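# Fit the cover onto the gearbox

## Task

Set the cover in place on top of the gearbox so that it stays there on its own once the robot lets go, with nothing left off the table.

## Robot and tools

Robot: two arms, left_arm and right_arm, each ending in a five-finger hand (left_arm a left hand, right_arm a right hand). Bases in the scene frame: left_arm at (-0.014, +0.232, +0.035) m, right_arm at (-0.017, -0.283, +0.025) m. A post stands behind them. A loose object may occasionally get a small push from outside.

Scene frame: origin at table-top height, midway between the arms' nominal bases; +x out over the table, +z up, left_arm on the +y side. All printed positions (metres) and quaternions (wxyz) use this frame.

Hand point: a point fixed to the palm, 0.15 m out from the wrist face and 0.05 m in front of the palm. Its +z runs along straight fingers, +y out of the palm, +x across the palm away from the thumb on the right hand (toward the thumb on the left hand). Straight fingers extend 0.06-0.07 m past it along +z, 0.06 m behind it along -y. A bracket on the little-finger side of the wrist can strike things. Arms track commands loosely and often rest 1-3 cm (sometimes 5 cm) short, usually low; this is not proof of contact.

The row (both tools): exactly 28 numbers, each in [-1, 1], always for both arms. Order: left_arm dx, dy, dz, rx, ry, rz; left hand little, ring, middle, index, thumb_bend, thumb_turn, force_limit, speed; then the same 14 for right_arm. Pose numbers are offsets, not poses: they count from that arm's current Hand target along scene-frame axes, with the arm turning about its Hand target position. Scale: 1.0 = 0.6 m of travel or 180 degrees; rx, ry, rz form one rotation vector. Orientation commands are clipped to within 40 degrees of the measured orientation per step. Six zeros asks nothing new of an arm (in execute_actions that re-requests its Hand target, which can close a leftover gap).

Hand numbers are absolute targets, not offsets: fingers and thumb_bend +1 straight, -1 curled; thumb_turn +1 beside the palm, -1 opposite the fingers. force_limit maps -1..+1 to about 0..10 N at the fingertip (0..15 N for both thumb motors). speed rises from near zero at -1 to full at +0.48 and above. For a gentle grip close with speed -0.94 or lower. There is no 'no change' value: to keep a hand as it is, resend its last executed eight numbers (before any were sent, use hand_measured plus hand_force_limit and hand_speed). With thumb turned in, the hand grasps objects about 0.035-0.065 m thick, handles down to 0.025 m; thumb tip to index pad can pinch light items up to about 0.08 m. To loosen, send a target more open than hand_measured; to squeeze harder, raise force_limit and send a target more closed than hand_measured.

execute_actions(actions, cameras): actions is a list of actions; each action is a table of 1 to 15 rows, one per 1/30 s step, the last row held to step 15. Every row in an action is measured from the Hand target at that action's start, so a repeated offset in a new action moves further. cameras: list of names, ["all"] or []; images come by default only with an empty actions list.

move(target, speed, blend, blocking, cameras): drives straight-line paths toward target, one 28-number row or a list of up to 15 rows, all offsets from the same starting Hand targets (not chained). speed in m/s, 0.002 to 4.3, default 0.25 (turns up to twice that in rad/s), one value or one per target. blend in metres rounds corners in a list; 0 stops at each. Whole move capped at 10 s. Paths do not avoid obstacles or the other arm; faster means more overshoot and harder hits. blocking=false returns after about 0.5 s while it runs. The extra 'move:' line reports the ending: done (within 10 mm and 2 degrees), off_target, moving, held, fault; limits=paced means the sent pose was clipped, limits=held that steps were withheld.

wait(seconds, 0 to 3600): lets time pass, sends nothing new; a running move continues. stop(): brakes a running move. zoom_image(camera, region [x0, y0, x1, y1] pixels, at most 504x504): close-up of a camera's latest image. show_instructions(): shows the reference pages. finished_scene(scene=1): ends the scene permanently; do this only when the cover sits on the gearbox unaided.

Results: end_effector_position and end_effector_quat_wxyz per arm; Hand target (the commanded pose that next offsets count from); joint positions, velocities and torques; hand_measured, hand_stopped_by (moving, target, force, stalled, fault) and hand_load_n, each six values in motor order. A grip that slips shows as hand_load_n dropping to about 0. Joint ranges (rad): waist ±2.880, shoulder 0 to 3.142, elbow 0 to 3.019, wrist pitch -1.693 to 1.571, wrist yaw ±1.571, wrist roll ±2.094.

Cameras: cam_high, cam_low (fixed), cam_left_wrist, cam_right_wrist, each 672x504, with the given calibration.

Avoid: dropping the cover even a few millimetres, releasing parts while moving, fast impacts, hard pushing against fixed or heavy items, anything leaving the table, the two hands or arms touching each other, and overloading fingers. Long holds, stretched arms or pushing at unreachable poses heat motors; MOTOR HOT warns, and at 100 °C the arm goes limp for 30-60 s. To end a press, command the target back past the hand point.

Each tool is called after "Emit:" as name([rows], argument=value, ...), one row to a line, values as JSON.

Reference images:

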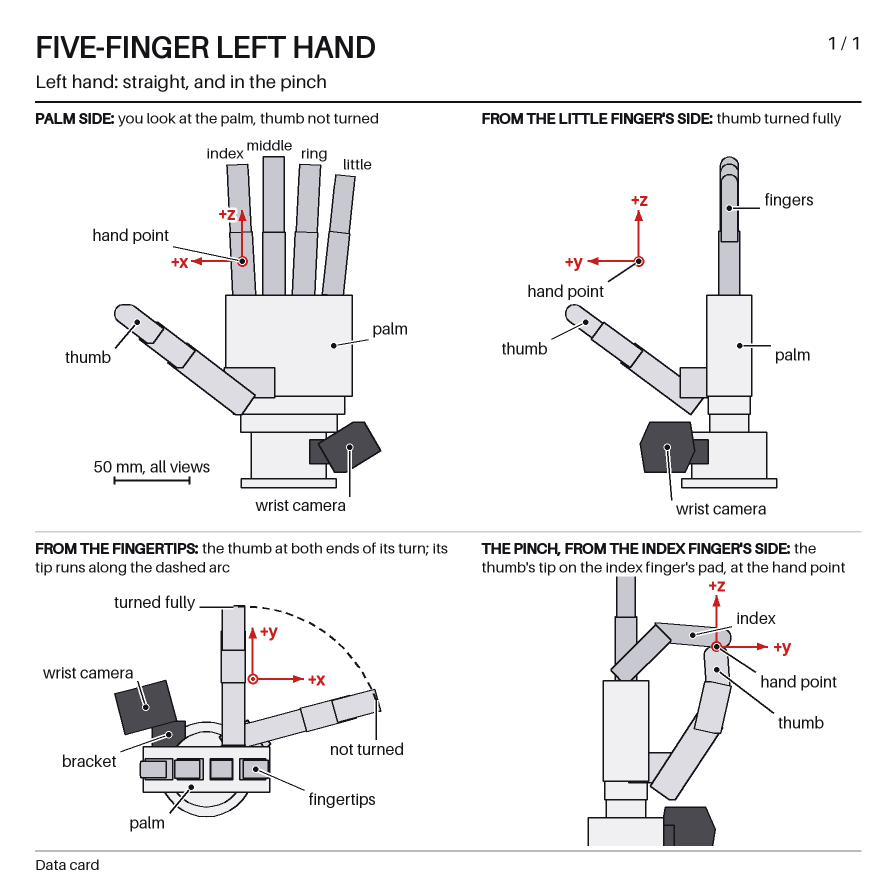

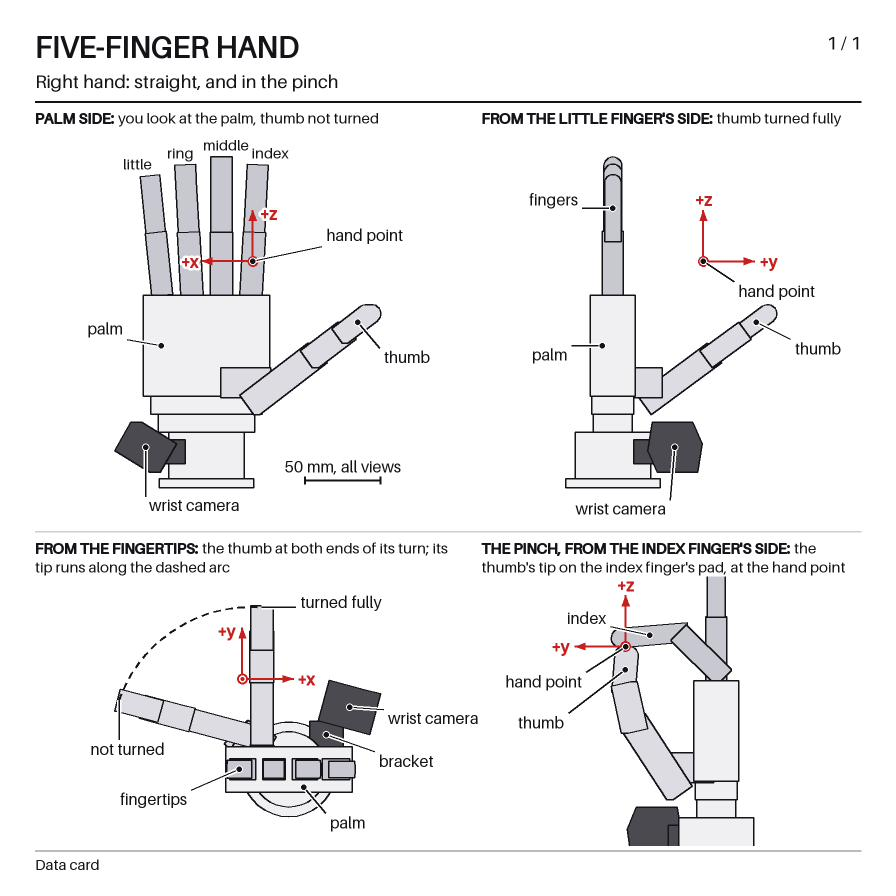

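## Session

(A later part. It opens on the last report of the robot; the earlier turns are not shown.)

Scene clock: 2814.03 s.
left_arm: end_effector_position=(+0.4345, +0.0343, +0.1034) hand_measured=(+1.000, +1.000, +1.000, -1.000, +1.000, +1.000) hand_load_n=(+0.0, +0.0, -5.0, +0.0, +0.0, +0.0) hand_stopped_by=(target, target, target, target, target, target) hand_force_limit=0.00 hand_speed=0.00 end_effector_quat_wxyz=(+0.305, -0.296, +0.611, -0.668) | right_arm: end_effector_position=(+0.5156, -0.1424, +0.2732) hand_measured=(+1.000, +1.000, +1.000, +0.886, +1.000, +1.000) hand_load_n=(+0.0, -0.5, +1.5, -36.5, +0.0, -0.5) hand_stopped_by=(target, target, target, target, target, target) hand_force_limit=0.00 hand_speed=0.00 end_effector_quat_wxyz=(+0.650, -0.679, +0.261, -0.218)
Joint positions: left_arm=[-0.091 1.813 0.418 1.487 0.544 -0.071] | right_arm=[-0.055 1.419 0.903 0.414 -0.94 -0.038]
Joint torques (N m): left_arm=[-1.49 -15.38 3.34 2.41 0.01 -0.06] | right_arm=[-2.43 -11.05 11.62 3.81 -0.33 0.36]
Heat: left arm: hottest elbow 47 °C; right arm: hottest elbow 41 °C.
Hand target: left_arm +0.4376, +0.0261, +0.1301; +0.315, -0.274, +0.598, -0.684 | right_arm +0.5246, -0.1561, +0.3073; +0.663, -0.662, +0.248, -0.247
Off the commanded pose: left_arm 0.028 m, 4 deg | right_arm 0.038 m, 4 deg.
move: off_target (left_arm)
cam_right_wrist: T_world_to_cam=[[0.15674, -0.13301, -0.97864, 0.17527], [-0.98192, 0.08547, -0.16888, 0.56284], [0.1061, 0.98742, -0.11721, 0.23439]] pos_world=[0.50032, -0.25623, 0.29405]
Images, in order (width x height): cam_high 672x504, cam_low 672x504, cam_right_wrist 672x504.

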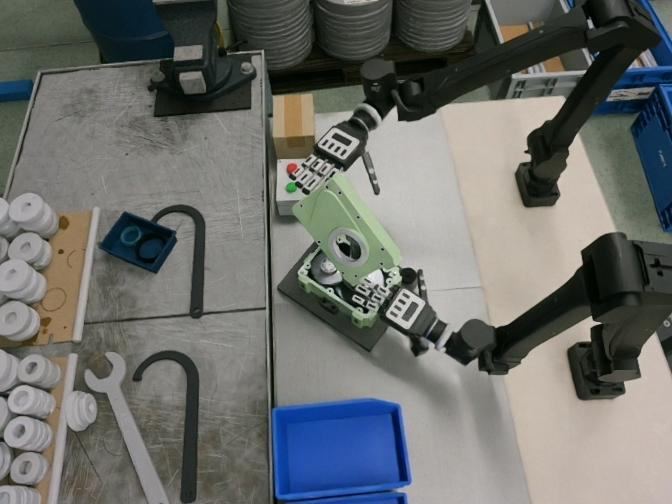

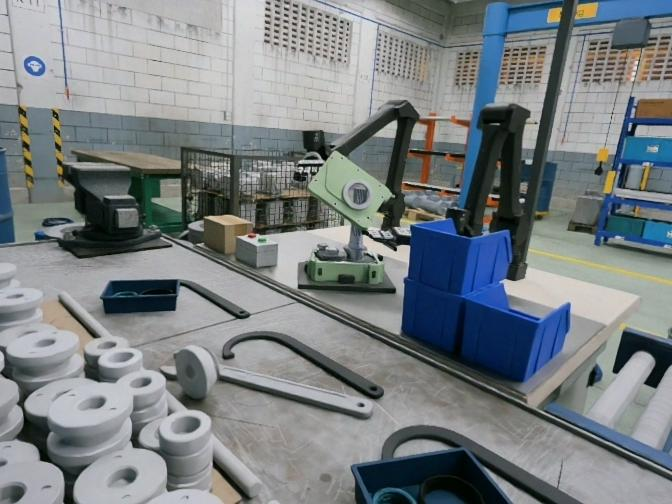

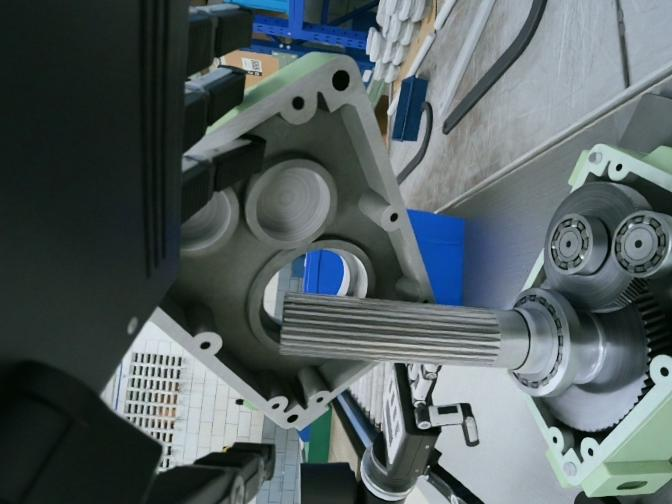

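Emit:
move(target=[0,0.01,0.10,0,0,0,1,1,1,-1,1,1,0,0,0,0,0,0,0,0,1,1,1,1,1,1,0,0], speed=0.08, cameras=["cam_low","cam_high","cam_right_wrist","cam_left_wrist"])

Emit:
zoom_image(camera="cam_low", region=[290, 140, 430, 300])

Scene clock: 2818.37 s.
left_arm: end_effector_position=(+0.4264, +0.0355, +0.1466) hand_measured=(+1.000, +1.000, +1.000, -1.000, +1.000, +1.000) hand_load_n=(+0.0, -5.0, -2.0, +0.0, +0.0, +0.0) hand_stopped_by=(target, target, target, target, target, target) hand_force_limit=0.00 hand_speed=0.00 end_effector_quat_wxyz=(+0.289, -0.312, +0.618, -0.661) | right_arm: end_effector_position=(+0.5208, -0.1547, +0.2753) hand_measured=(+1.000, +1.000, +1.000, +0.886, +1.000, +1.000) hand_load_n=(+0.0, +0.0, +1.0, -21.0, +0.0, -0.5) hand_stopped_by=(target, target, target, target, target, target) hand_force_limit=0.00 hand_speed=0.00 end_effector_quat_wxyz=(+0.648, -0.674, +0.269, -0.230)
Joint positions: left_arm=[-0.089 1.568 0.403 1.212 0.549 -0.08] | right_arm=[-0.076 1.419 0.903 0.427 -0.93 -0.033]
Joint torques (N m): left_arm=[-0.38 -14.62 6.42 2.97 0.55 0.01] | right_arm=[-0.97 -11.52 11.73 3.37 -0.67 0.34]
Heat: left arm: hottest elbow 47 °C; right arm: hottest elbow 41 °C.
Hand target: left_arm +0.4377, +0.0321, +0.1902; +0.316, -0.274, +0.598, -0.684 | right_arm +0.5246, -0.1560, +0.3073; +0.663, -0.662, +0.248, -0.247
Off the commanded pose: left_arm 0.045 m, 6 deg | right_arm 0.032 m, 4 deg.
move: off_target (left_arm)
cam_left_wrist: T_world_to_cam=[[-0.21184, -0.10825, 0.97129, -0.05773], [-0.90807, -0.3456, -0.23657, 0.43737], [0.36129, -0.93212, -0.02509, -0.00492]] pos_world=[0.38671, 0.14032, 0.15942]
cam_right_wrist: T_world_to_cam=[[0.16105, -0.13657, -0.97745, 0.17167], [-0.97727, 0.11627, -0.17727, 0.57394], [0.13786, 0.98378, -0.11474, 0.22845]] pos_world=[0.50176, -0.26803, 0.29575]

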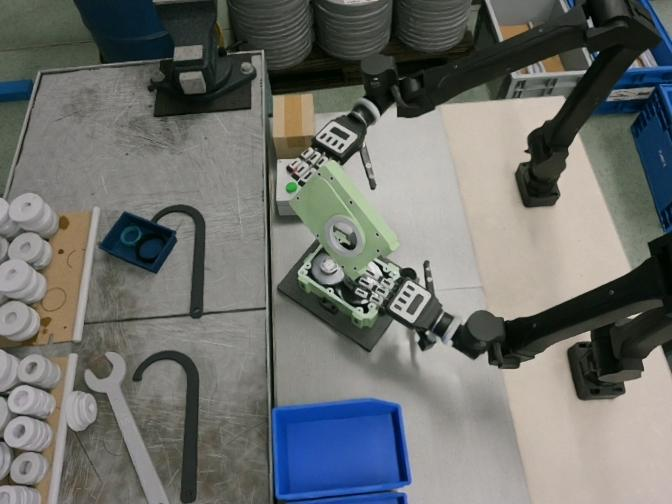

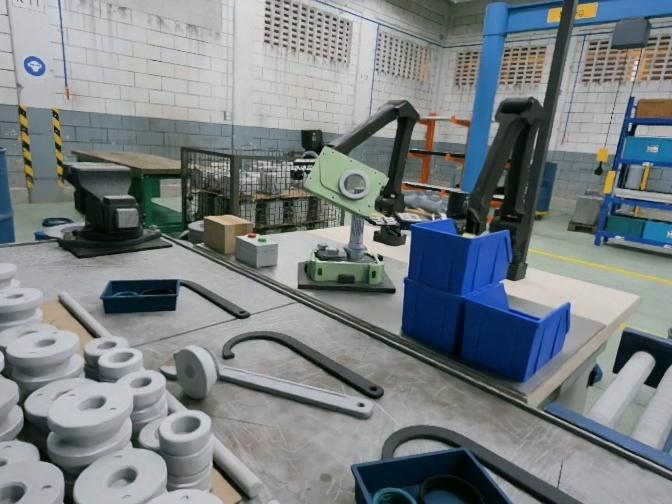

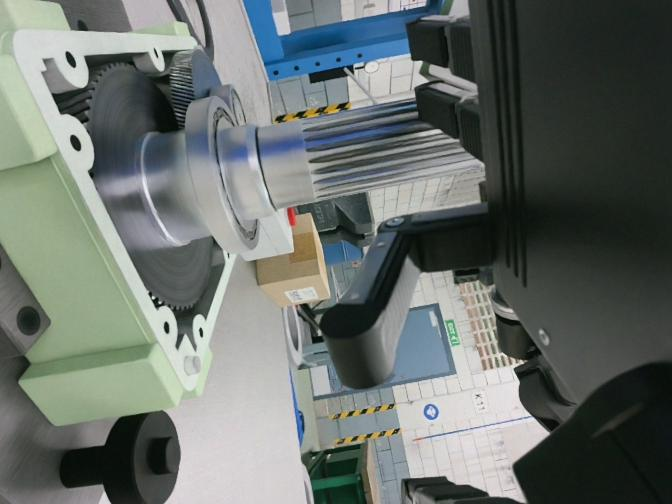

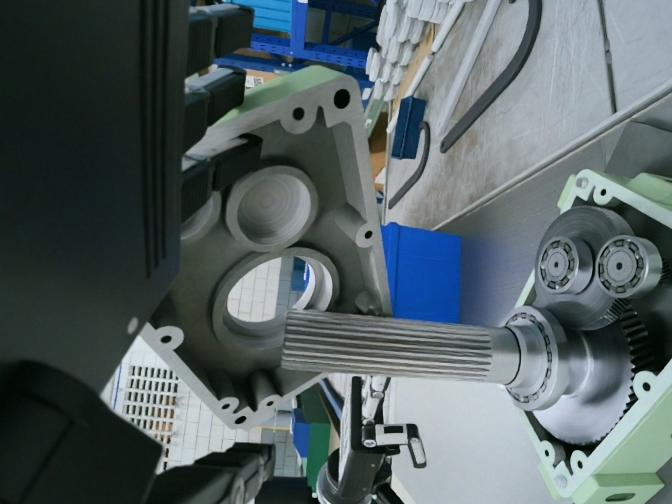

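Scaled by 3.150 from the camera's image (finer frame: 960x720).

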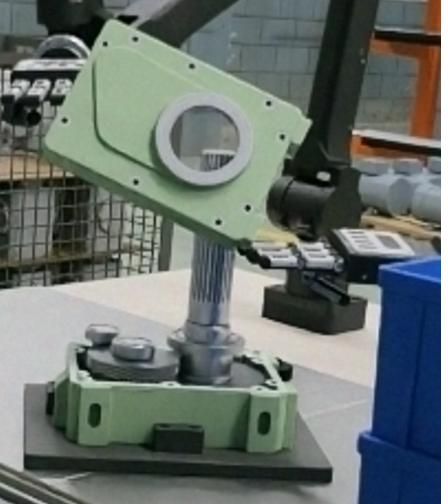

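Emit:
move([
  [0,0,-0.09,0,0,0,1,1,1,-1,1,1,0,0,0,0,0,0,0,0,1,1,1,1,1,1,0,0],
  [0.061,-0.032,-0.09,0,0,0,1,1,1,-1,1,1,0,0,0,0,0,0,0,0,1,1,1,1,1,1,0,0],
  [0.061,-0.032,0.02,0,0,0,1,1,1,-1,1,1,0,0,0,0,0,0,0,0,1,1,1,1,1,1,0,0],
], speed=0.08, cameras=["cam_low","cam_high","cam_right_wrist"])

Emit:
zoom_image(camera="cam_low", region=[290, 140, 430, 300])

Emit:
zoom_image(camera="cam_high", region=[270, 130, 430, 350])

Scene clock: 2832.73 s.
left_arm: end_effector_position=(+0.4532, +0.0232, +0.1495) hand_measured=(+1.000, +1.000, +1.000, -1.000, +1.000, +1.000) hand_load_n=(+0.0, -1.5, -3.5, +0.0, +0.0, +0.0) hand_stopped_by=(target, target, target, target, target, target) hand_force_limit=0.00 hand_speed=0.00 end_effector_quat_wxyz=(+0.283, -0.316, +0.622, -0.658) | right_arm: end_effector_position=(+0.5222, -0.1576, +0.2759) hand_measured=(+1.000, +1.000, +1.000, +0.886, +1.000, +1.000) hand_load_n=(+0.0, +0.0, +1.0, -22.5, +0.0, +0.0) hand_stopped_by=(target, target, target, target, target, target) hand_force_limit=0.00 hand_speed=0.00 end_effector_quat_wxyz=(+0.648, -0.672, +0.270, -0.235)
Joint positions: left_arm=[-0.111 1.596 0.487 1.139 0.53 -0.08] | right_arm=[-0.081 1.42 0.902 0.434 -0.928 -0.032]
Joint torques (N m): left_arm=[-1.49 -15.5 8.51 2.78 -0.19 0.05] | right_arm=[-0.03 -11.16 11.77 2.97 -0.75 0.28]
Heat: left arm: hottest elbow 47 °C; right arm: hottest elbow 40 °C.
Hand target: left_arm +0.4742, +0.0130, +0.2021; +0.316, -0.274, +0.598, -0.684 | right_arm +0.5245, -0.1561, +0.3072; +0.663, -0.662, +0.248, -0.247
Off the commanded pose: left_arm 0.058 m, 7 deg | right_arm 0.032 m, 4 deg.
move: off_target (left_arm)
cam_right_wrist: T_world_to_cam=[[0.16539, -0.13777, -0.97656, 0.16902], [-0.97536, 0.12377, -0.18265, 0.57751], [0.14603, 0.9827, -0.1139, 0.22656]] pos_world=[0.50223, -0.27083, 0.29635]
Images, in order (width x height): cam_high 672x504, cam_low 672x504, cam_right_wrist 672x504.

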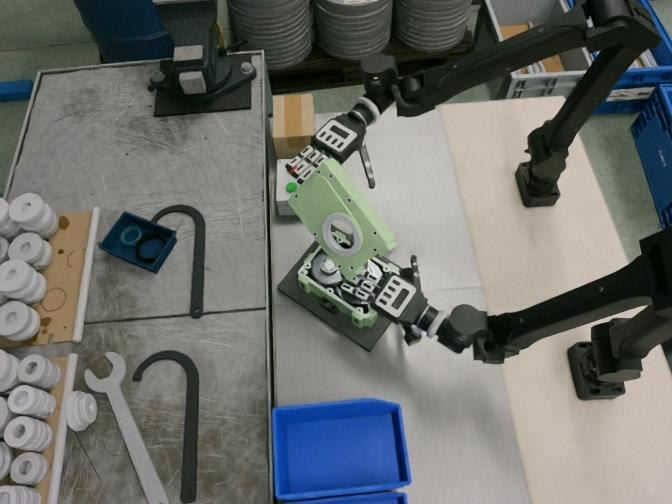

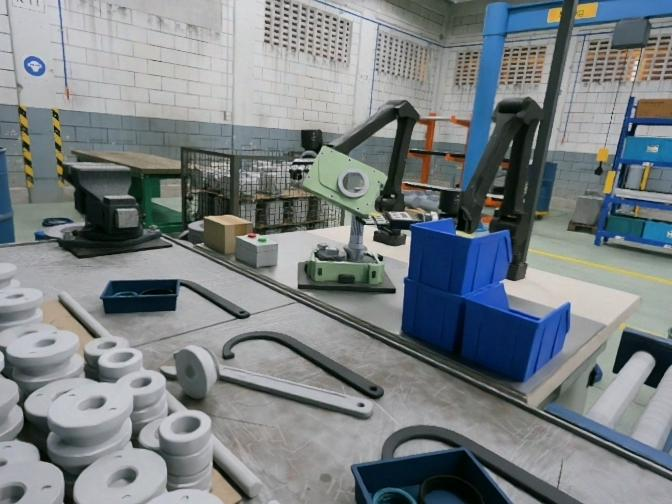

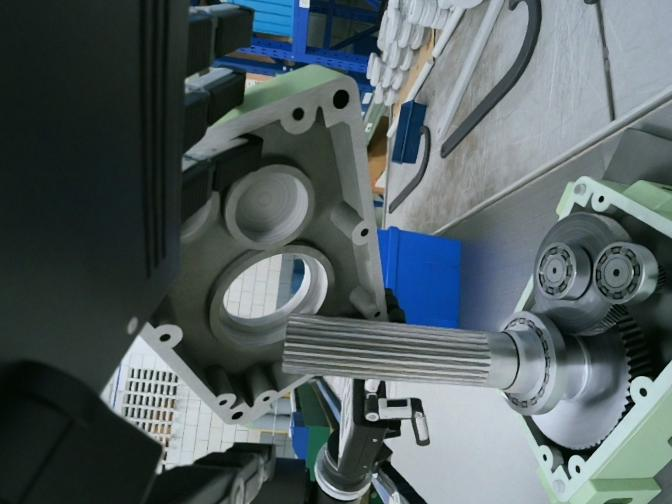

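Scaled by 3.150 from the camera's image (finer frame: 960x720).

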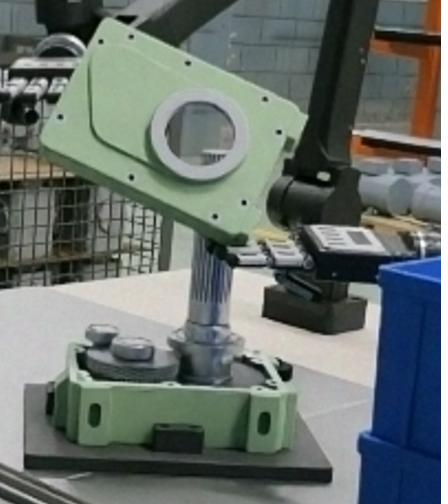

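Scaled by 2.291 from the camera's image (finer frame: 960x720).

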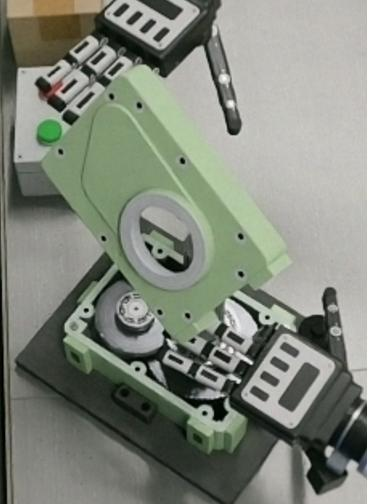

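Emit:
move(target=[0,0.01,0.09,0,0,0,1,1,1,-1,1,1,0,0,0,0,0,0,0,0,1,1,1,1,1,1,0,0], speed=0.08, cameras=["cam_low","cam_high","cam_right_wrist"])

Emit:
zoom_image(camera="cam_low", region=[290, 140, 430, 300])

Emit:
zoom_image(camera="cam_high", region=[270, 130, 430, 350])

Scene clock: 2848.30 s.
left_arm: end_effector_position=(+0.4429, +0.0269, +0.1854) hand_measured=(+1.000, +1.000, +1.000, -1.000, +1.000, +1.000) hand_load_n=(+0.0, -1.0, -2.5, +0.0, +0.0, -0.5) hand_stopped_by=(target, target, target, target, target, target) hand_force_limit=0.00 hand_speed=0.00 end_effector_quat_wxyz=(+0.275, -0.328, +0.628, -0.650) | right_arm: end_effector_position=(+0.5234, -0.1622, +0.2761) hand_measured=(+1.000, +1.000, +1.000, +0.888, +1.000, +1.000) hand_load_n=(+0.0, +0.0, +0.5, -12.5, +0.0, +0.0) hand_stopped_by=(target, target, target, target, target, target) hand_force_limit=0.00 hand_speed=0.00 end_effector_quat_wxyz=(+0.647, -0.670, +0.276, -0.237)
Joint positions: left_arm=[-0.108 1.418 0.488 0.927 0.528 -0.08] | right_arm=[-0.089 1.42 0.902 0.434 -0.925 -0.026]
Joint torques (N m): left_arm=[-0.32 -13.86 12.05 2.82 0.64 0.05] | right_arm=[0.44 -11.4 11.67 3.03 -0.88 0.29]
Heat: left arm: hottest elbow 48 °C; right arm: hottest elbow 39 °C.
Hand target: left_arm +0.4742, +0.0189, +0.2560; +0.315, -0.274, +0.598, -0.684 | right_arm +0.5244, -0.1560, +0.3072; +0.663, -0.662, +0.248, -0.247
Off the commanded pose: left_arm 0.078 m, 9 deg | right_arm 0.032 m, 4 deg.
move: off_target (left_arm)
cam_right_wrist: T_world_to_cam=[[0.15969, -0.13612, -0.97774, 0.17187], [-0.97466, 0.13543, -0.17804, 0.57959], [0.15665, 0.98139, -0.11104, 0.22431]] pos_world=[0.50232, -0.27524, 0.29614]
Images, in order (width x height): cam_high 672x504, cam_low 672x504, cam_right_wrist 672x504.

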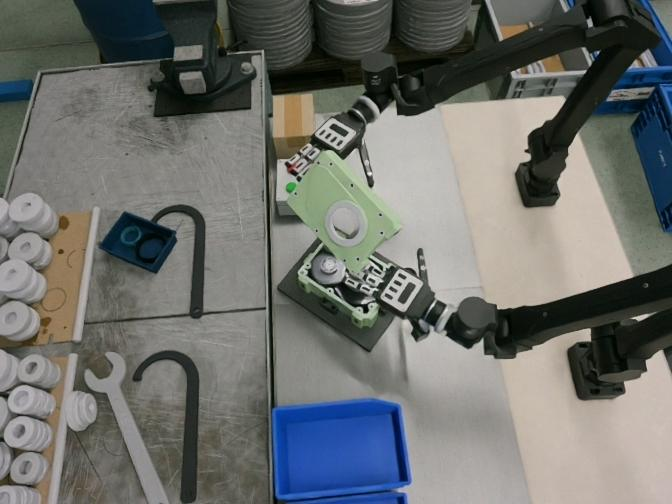

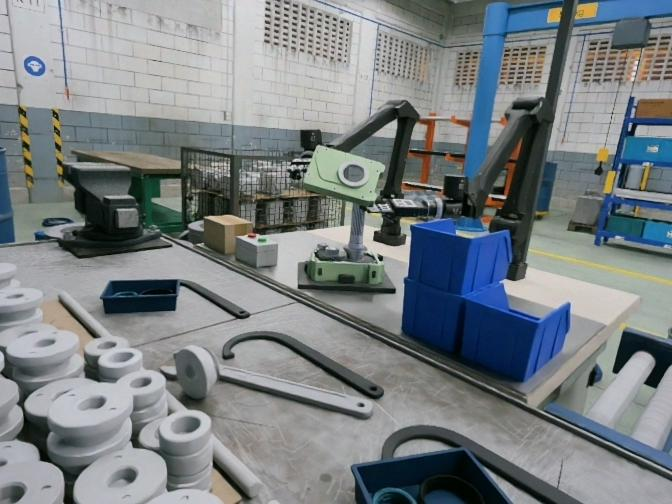

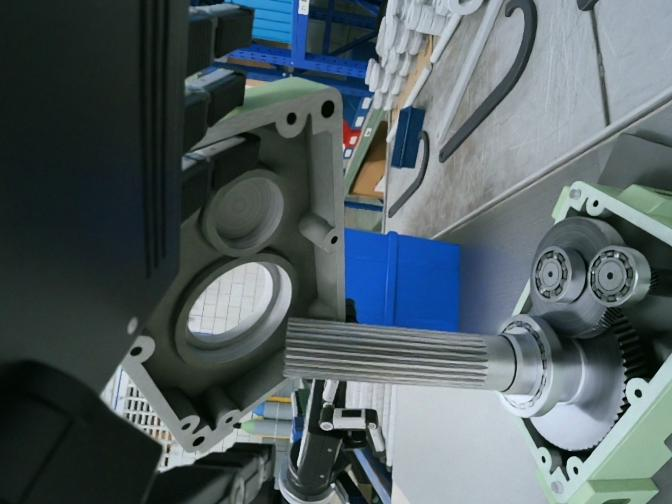

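Scaled by 3.150 from the camera's image (finer frame: 960x720).

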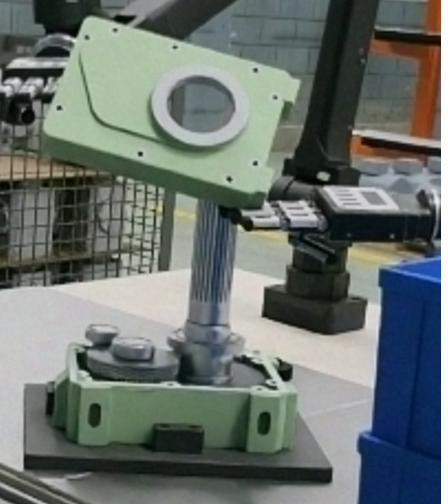

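Scaled by 2.291 from the camera's image (finer frame: 960x720).

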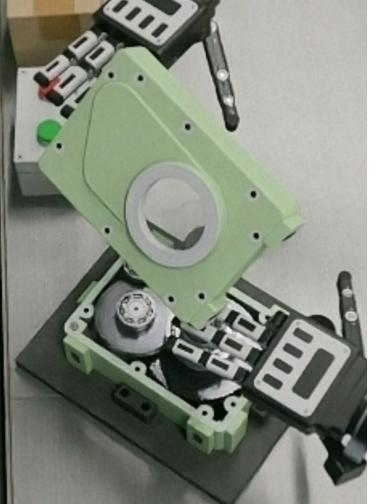

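Emit:
move(target=[-0.005,0.04,0.12,0,0,0,1,1,1,-1,1,1,0,0,0,0,0,0,0,0,1,1,1,1,1,1,0,0], speed=0.08, cameras=["cam_low","cam_high","cam_right_wrist","cam_left_wrist"])

Emit:
zoom_image(camera="cam_low", region=[290, 140, 430, 300])

Emit:
zoom_image(camera="cam_high", region=[270, 130, 430, 350])

Scene clock: 2871.30 s.
left_arm: end_effector_position=(+0.4455, +0.0416, +0.2554) hand_measured=(+1.000, +1.000, +1.000, -1.000, +1.000, +1.000) hand_load_n=(+0.0, +0.0, -6.0, +0.0, +0.0, +0.0) hand_stopped_by=(target, target, target, target, target, target) hand_force_limit=0.00 hand_speed=0.00 end_effector_quat_wxyz=(+0.272, -0.317, +0.628, -0.657) | right_arm: end_effector_position=(+0.5230, -0.1638, +0.2762) hand_measured=(+1.000, +1.000, +1.000, +0.890, +1.000, +1.000) hand_load_n=(+0.0, +0.0, +0.0, -3.0, +0.0, -0.5) hand_stopped_by=(target, target, target, target, target, target) hand_force_limit=0.00 hand_speed=0.00 end_effector_quat_wxyz=(+0.648, -0.670, +0.276, -0.235)
Joint positions: left_arm=[-0.054 1.235 0.572 0.677 0.602 -0.082] | right_arm=[-0.093 1.42 0.902 0.434 -0.93 -0.023]
Joint torques (N m): left_arm=[0.5 -11.93 13.56 2.65 0.2 -0.04] | right_arm=[1.14 -10.99 11.71 3.11 -0.63 0.2]
Heat: left arm: hottest elbow 52 °C; right arm: hottest elbow 39 °C.
Hand target: left_arm +0.4713, +0.0430, +0.3279; +0.315, -0.274, +0.598, -0.684 | right_arm +0.5245, -0.1560, +0.3072; +0.663, -0.662, +0.248, -0.247
Off the commanded pose: left_arm 0.077 m, 8 deg | right_arm 0.032 m, 4 deg.
move: off_target (left_arm)
cam_left_wrist: T_world_to_cam=[[-0.17912, -0.10854, 0.97782, -0.17502], [-0.92239, -0.3272, -0.20528, 0.48011], [0.34223, -0.9387, -0.04151, 0.00949]] pos_world=[0.40825, 0.147, 0.27009]
cam_right_wrist: T_world_to_cam=[[0.15773, -0.13355, -0.97841, 0.17361], [-0.97517, 0.13491, -0.17562, 0.57882], [0.15545, 0.98182, -0.10895, 0.22605]] pos_world=[0.50193, -0.27684, 0.29614]

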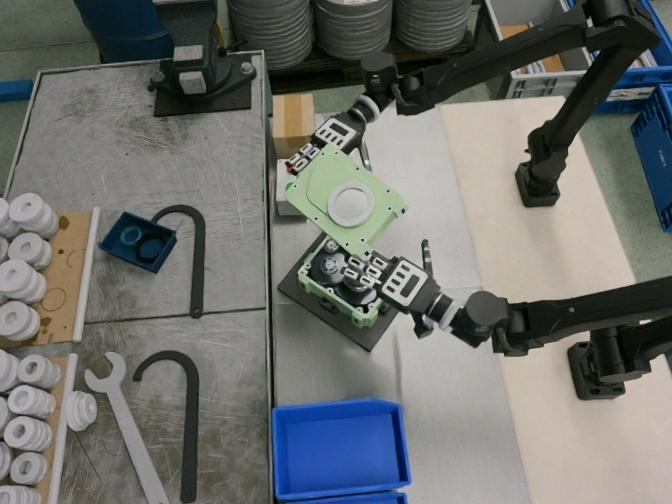

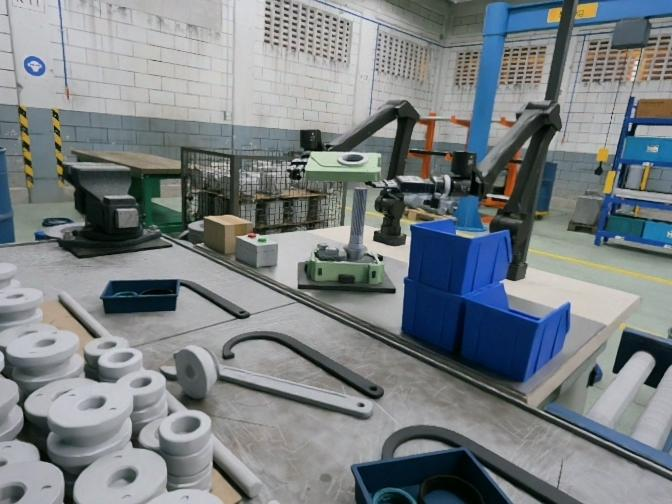

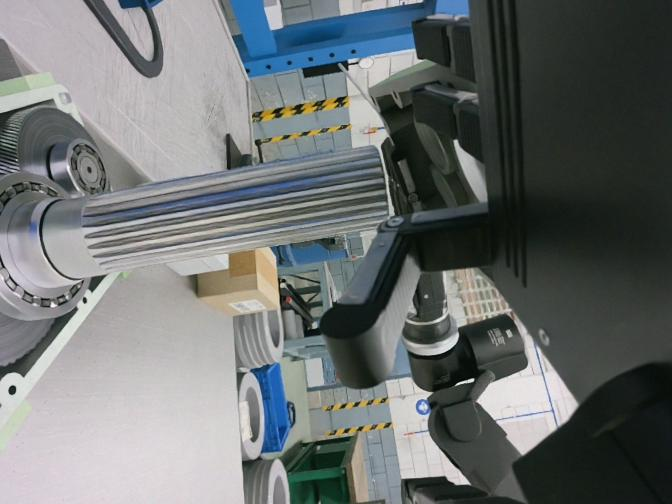

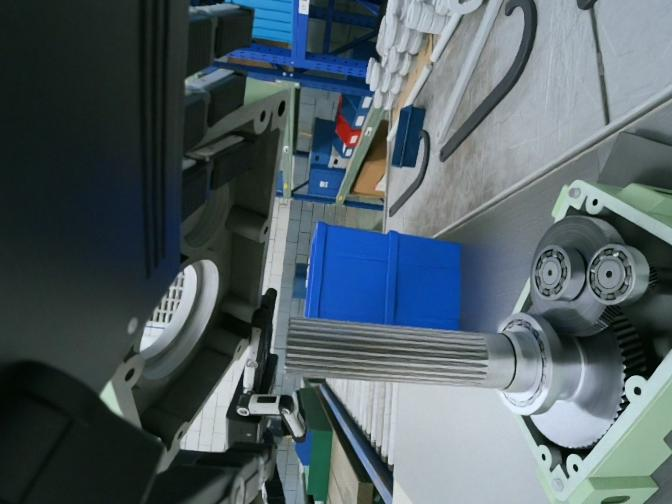

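Scaled by 3.150 from the camera's image (finer frame: 960x720).

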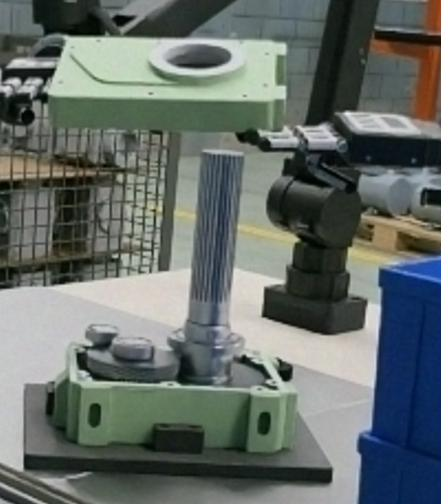

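Scaled by 2.291 from the camera's image (finer frame: 960x720).

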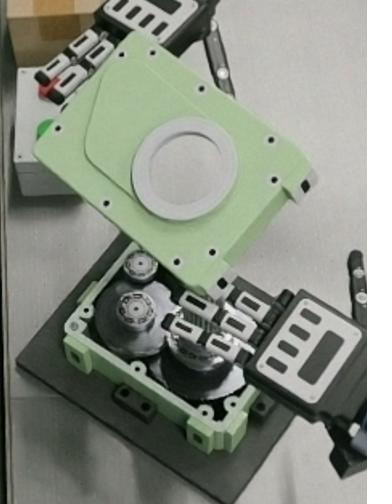

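Emit:
move(target=[-0.028,0.027,-0.04,0,0,0,1,1,1,-1,1,1,0,0,-0.03,0.03,-0.04,0,0,0,1,1,1,1,1,1,0,0], speed=0.06, cameras=["cam_low","cam_high","cam_right_wrist"])

Emit:
zoom_image(camera="cam_low", region=[290, 140, 430, 300])

Emit:
zoom_image(camera="cam_high", region=[270, 130, 430, 350])

Scene clock: 2884.27 s.
left_arm: end_effector_position=(+0.4454, +0.0563, +0.2576) hand_measured=(+1.000, +1.000, +1.000, -1.000, +1.000, +1.000) hand_load_n=(+0.0, +0.0, -6.0, +0.0, +0.0, +0.0) hand_stopped_by=(target, target, target, target, target, target) hand_force_limit=0.00 hand_speed=0.00 end_effector_quat_wxyz=(+0.279, -0.311, +0.622, -0.662) | right_arm: end_effector_position=(+0.5085, -0.1531, +0.2476) hand_measured=(+1.000, +1.000, +1.000, +0.890, +1.000, +1.000) hand_load_n=(+0.0, +0.0, +0.0, -3.5, +0.0, +0.0) hand_stopped_by=(target, target, target, target, target, target) hand_force_limit=0.00 hand_speed=0.00 end_effector_quat_wxyz=(+0.644, -0.670, +0.287, -0.232)
Joint positions: left_arm=[-0.011 1.235 0.559 0.717 0.643 -0.089] | right_arm=[-0.069 1.42 0.824 0.496 -0.894 -0.018]
Joint torques (N m): left_arm=[0.21 -11.28 9.42 4.38 0.22 -0.06] | right_arm=[2.08 -12.51 10.54 3.64 -0.6 0.18]
Heat: left arm: hottest elbow 55 °C; right arm: hottest elbow 38 °C.
Hand target: left_arm +0.4545, +0.0591, +0.3040; +0.315, -0.274, +0.598, -0.684 | right_arm +0.5066, -0.1381, +0.2834; +0.663, -0.662, +0.248, -0.247
Off the commanded pose: left_arm 0.047 m, 7 deg | right_arm 0.039 m, 5 deg.
move: off_target (left_arm, right_arm)
cam_right_wrist: T_world_to_cam=[[0.13549, -0.13379, -0.9817, 0.16134], [-0.97696, 0.14687, -0.15485, 0.55585], [0.1649, 0.98007, -0.1108, 0.21007]] pos_world=[0.48654, -0.26594, 0.26774]
Images, in order (width x height): cam_high 672x504, cam_low 672x504, cam_right_wrist 672x504.

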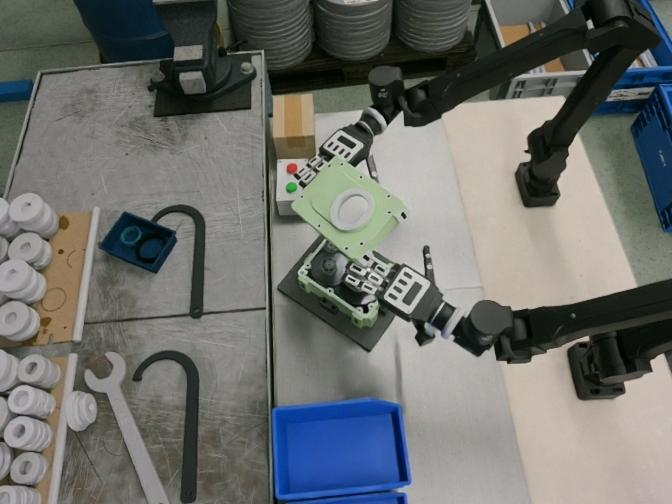

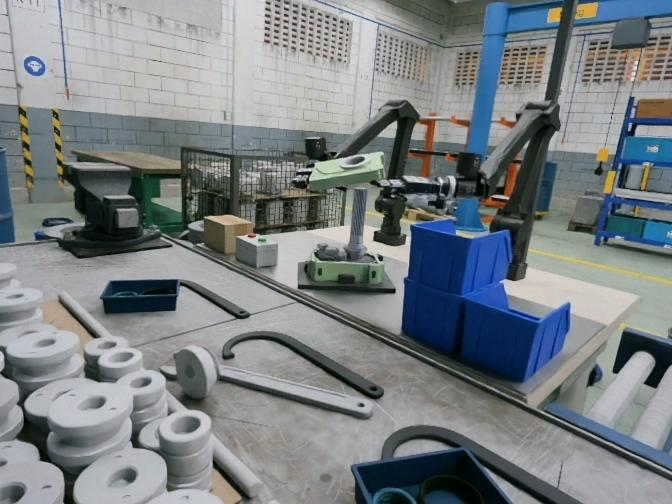

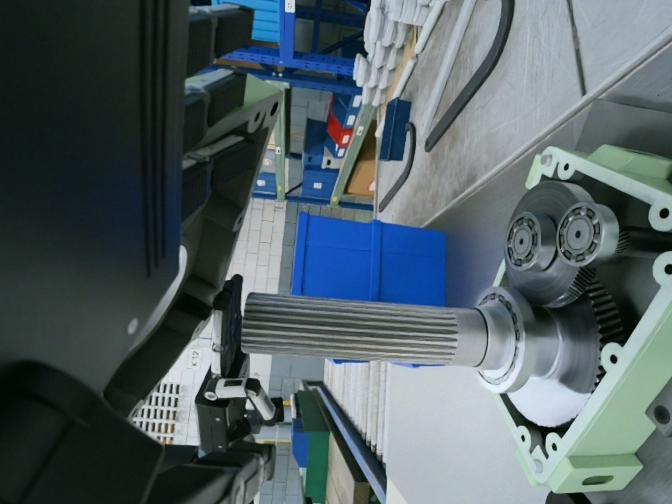

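Scaled by 3.150 from the camera's image (finer frame: 960x720).

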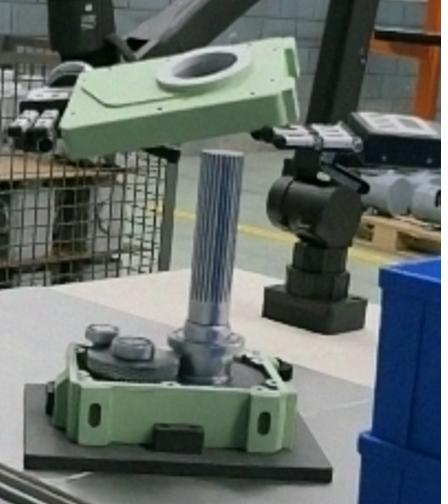

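Scaled by 2.291 from the camera's image (finer frame: 960x720).

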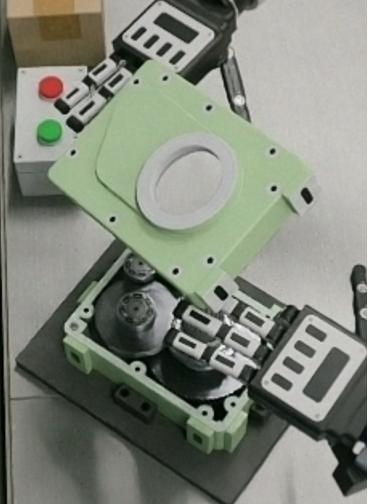

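Emit:
move(target=[-0.02,0.015,-0.07,0,0,0,1,1,1,-1,1,1,0,0,-0.025,0.025,-0.01,0,0,0,1,1,1,1,1,1,0,0], speed=0.06, cameras=["cam_low","cam_high","cam_right_wrist"])

Emit:
zoom_image(camera="cam_low", region=[290, 140, 430, 300])

Emit:
zoom_image(camera="cam_high", region=[270, 130, 430, 350])

Scene clock: 2890.30 s.
left_arm: end_effector_position=(+0.4306, +0.0671, +0.2239) hand_measured=(+1.000, +1.000, +1.000, -1.000, +1.000, +1.000) hand_load_n=(+0.0, -1.5, -4.0, +0.0, +0.0, +0.0) hand_stopped_by=(target, target, target, target, target, target) hand_force_limit=0.00 hand_speed=0.00 end_effector_quat_wxyz=(+0.284, -0.310, +0.618, -0.665) | right_arm: end_effector_position=(+0.4955, -0.1408, +0.2443) hand_measured=(+1.000, +1.000, +1.000, +0.890, +1.000, +1.000) hand_load_n=(+0.0, +0.0, +0.0, -3.5, +0.0, -0.5) hand_stopped_by=(target, target, target, target, target, target) hand_force_limit=0.00 hand_speed=0.00 end_effector_quat_wxyz=(+0.643, -0.669, +0.287, -0.236)
Joint positions: left_arm=[0.018 1.288 0.47 0.875 0.666 -0.097] | right_arm=[-0.04 1.387 0.778 0.516 -0.859 -0.018]
Joint torques (N m): left_arm=[0.03 -9.7 8.73 4.42 0.3 -0.02] | right_arm=[3.08 -11.34 10.43 3.49 -0.63 0.21]
Heat: left arm: hottest elbow 55 °C; right arm: hottest elbow 38 °C.
Hand target: left_arm +0.4424, +0.0681, +0.2621; +0.316, -0.274, +0.598, -0.684 | right_arm +0.4915, -0.1230, +0.2772; +0.663, -0.662, +0.248, -0.247
Off the commanded pose: left_arm 0.040 m, 6 deg | right_arm 0.038 m, 5 deg.
move: off_target (left_arm, right_arm)
cam_right_wrist: T_world_to_cam=[[0.14103, -0.13785, -0.98036, 0.15784], [-0.97504, 0.15218, -0.16166, 0.54227], [0.17147, 0.97869, -0.11295, 0.19687]] pos_world=[0.47272, -0.25343, 0.26465]
Images, in order (width x height): cam_high 672x504, cam_low 672x504, cam_right_wrist 672x504.

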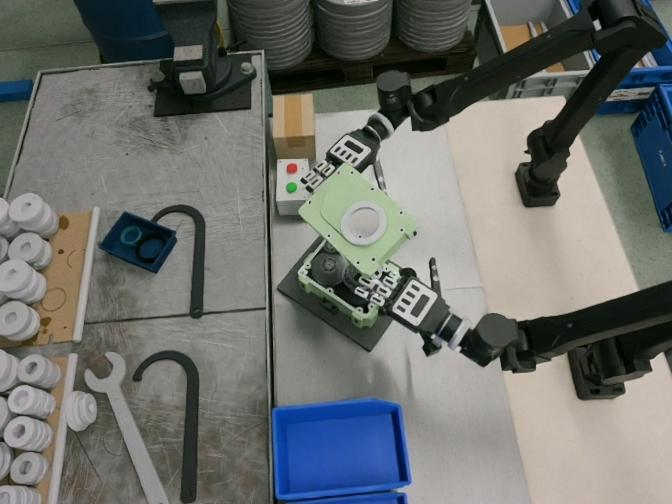

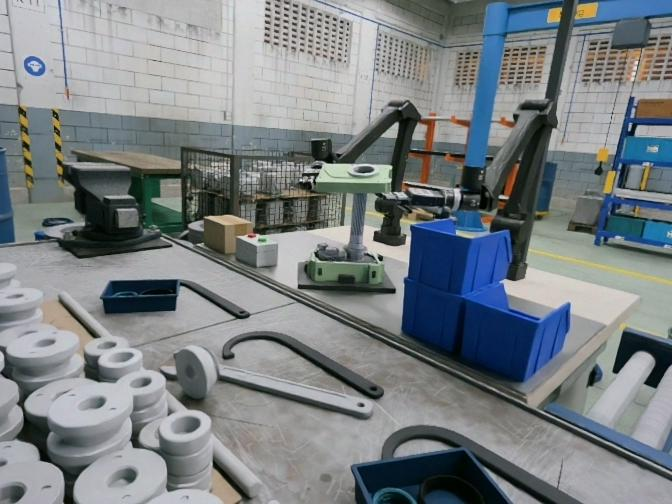

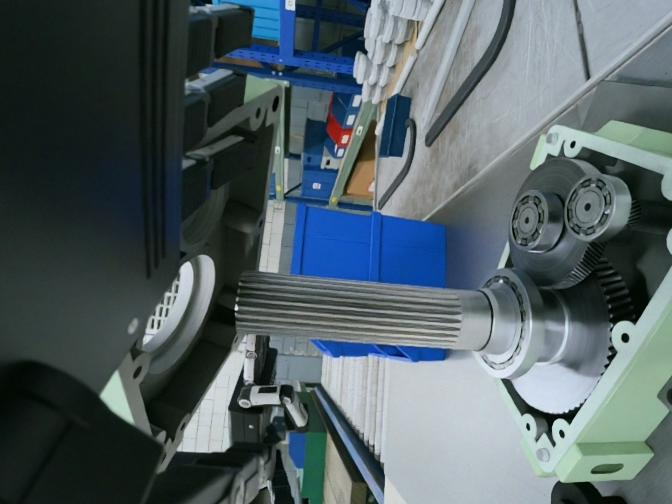

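Scaled by 3.150 from the camera's image (finer frame: 960x720).

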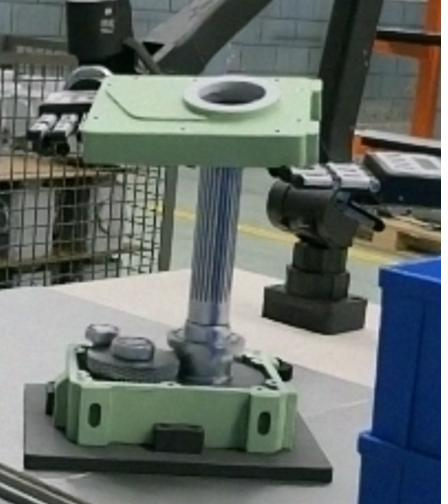

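Scaled by 2.291 from the camera's image (finer frame: 960x720).

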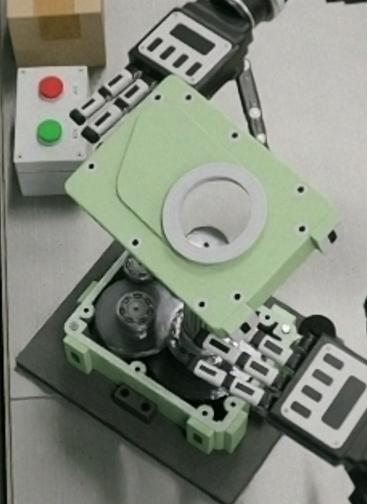

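Emit:
move(target=[0.003,-0.006,-0.055,0,0,0,1,1,1,-1,1,1,0,0,0.004,-0.012,-0.055,0,0,0,1,1,1,1,1,1,0,0], speed=0.06, cameras=["cam_low","cam_high","cam_right_wrist"])

Emit:
zoom_image(camera="cam_low", region=[290, 140, 430, 300])

Emit:
zoom_image(camera="cam_high", region=[270, 130, 430, 350])

Scene clock: 2897.77 s.
left_arm: end_effector_position=(+0.4310, +0.0674, +0.1910) hand_measured=(+1.000, +1.000, +1.000, -1.000, +1.000, +1.000) hand_load_n=(+0.0, -1.0, -4.5, +0.0, +0.0, +0.0) hand_stopped_by=(target, target, target, target, target, target) hand_force_limit=0.00 hand_speed=0.00 end_effector_quat_wxyz=(+0.284, -0.313, +0.618, -0.664) | right_arm: end_effector_position=(+0.4951, -0.1401, +0.2228) hand_measured=(+1.000, +1.000, +1.000, +0.890, +1.000, +1.000) hand_load_n=(+0.0, +0.0, +0.5, -4.0, +0.0, +0.0) hand_stopped_by=(target, target, target, target, target, target) hand_force_limit=0.00 hand_speed=0.00 end_effector_quat_wxyz=(+0.647, -0.668, +0.277, -0.242)
Joint positions: left_arm=[0.018 1.399 0.438 1.014 0.663 -0.097] | right_arm=[-0.04 1.435 0.743 0.621 -0.865 -0.018]
Joint torques (N m): left_arm=[-0.67 -10.81 7.91 4.51 0 -0.01] | right_arm=[1.08 -10.58 9.7 3.44 -0.93 0.19]
Heat: left arm: hottest elbow 55 °C; right arm: hottest elbow 38 °C.
Hand target: left_arm +0.4442, +0.0645, +0.2289; +0.315, -0.274, +0.598, -0.684 | right_arm +0.4940, -0.1302, +0.2442; +0.663, -0.662, +0.248, -0.247
Off the commanded pose: left_arm 0.040 m, 7 deg | right_arm 0.024 m, 4 deg.
move: off_target (left_arm, right_arm)
cam_right_wrist: T_world_to_cam=[[0.16396, -0.13727, -0.97687, 0.1248], [-0.97217, 0.14548, -0.18362, 0.54089], [0.16732, 0.97979, -0.1096, 0.19532]] pos_world=[0.47269, -0.25293, 0.24264]
Images, in order (width x height): cam_high 672x504, cam_low 672x504, cam_right_wrist 672x504.

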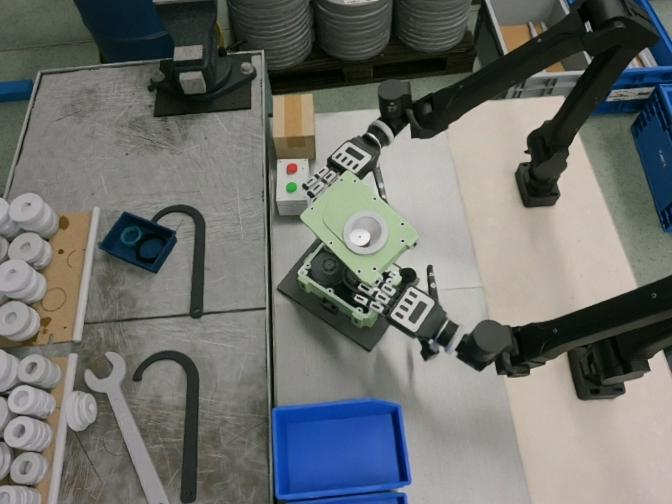

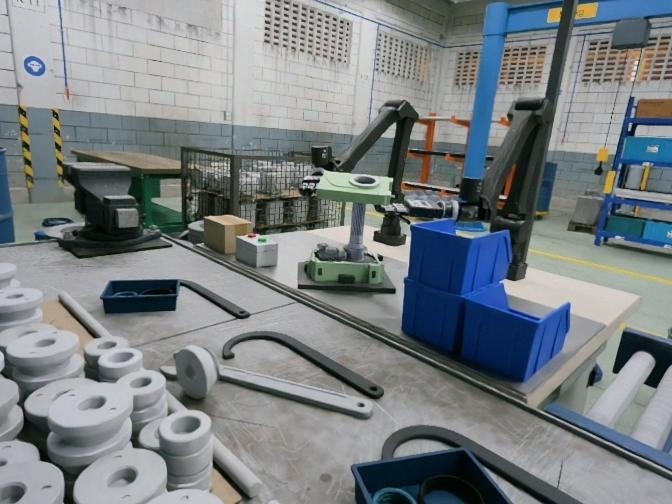

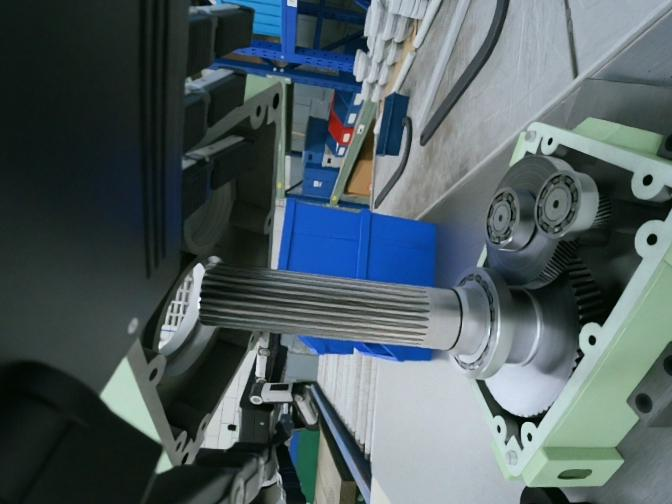

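Scaled by 3.150 from the camera's image (finer frame: 960x720).

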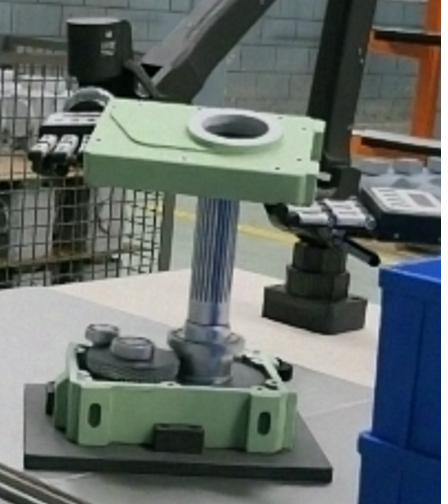

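Scaled by 2.291 from the camera's image (finer frame: 960x720).

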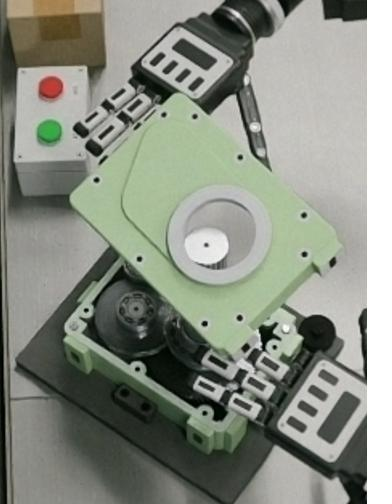

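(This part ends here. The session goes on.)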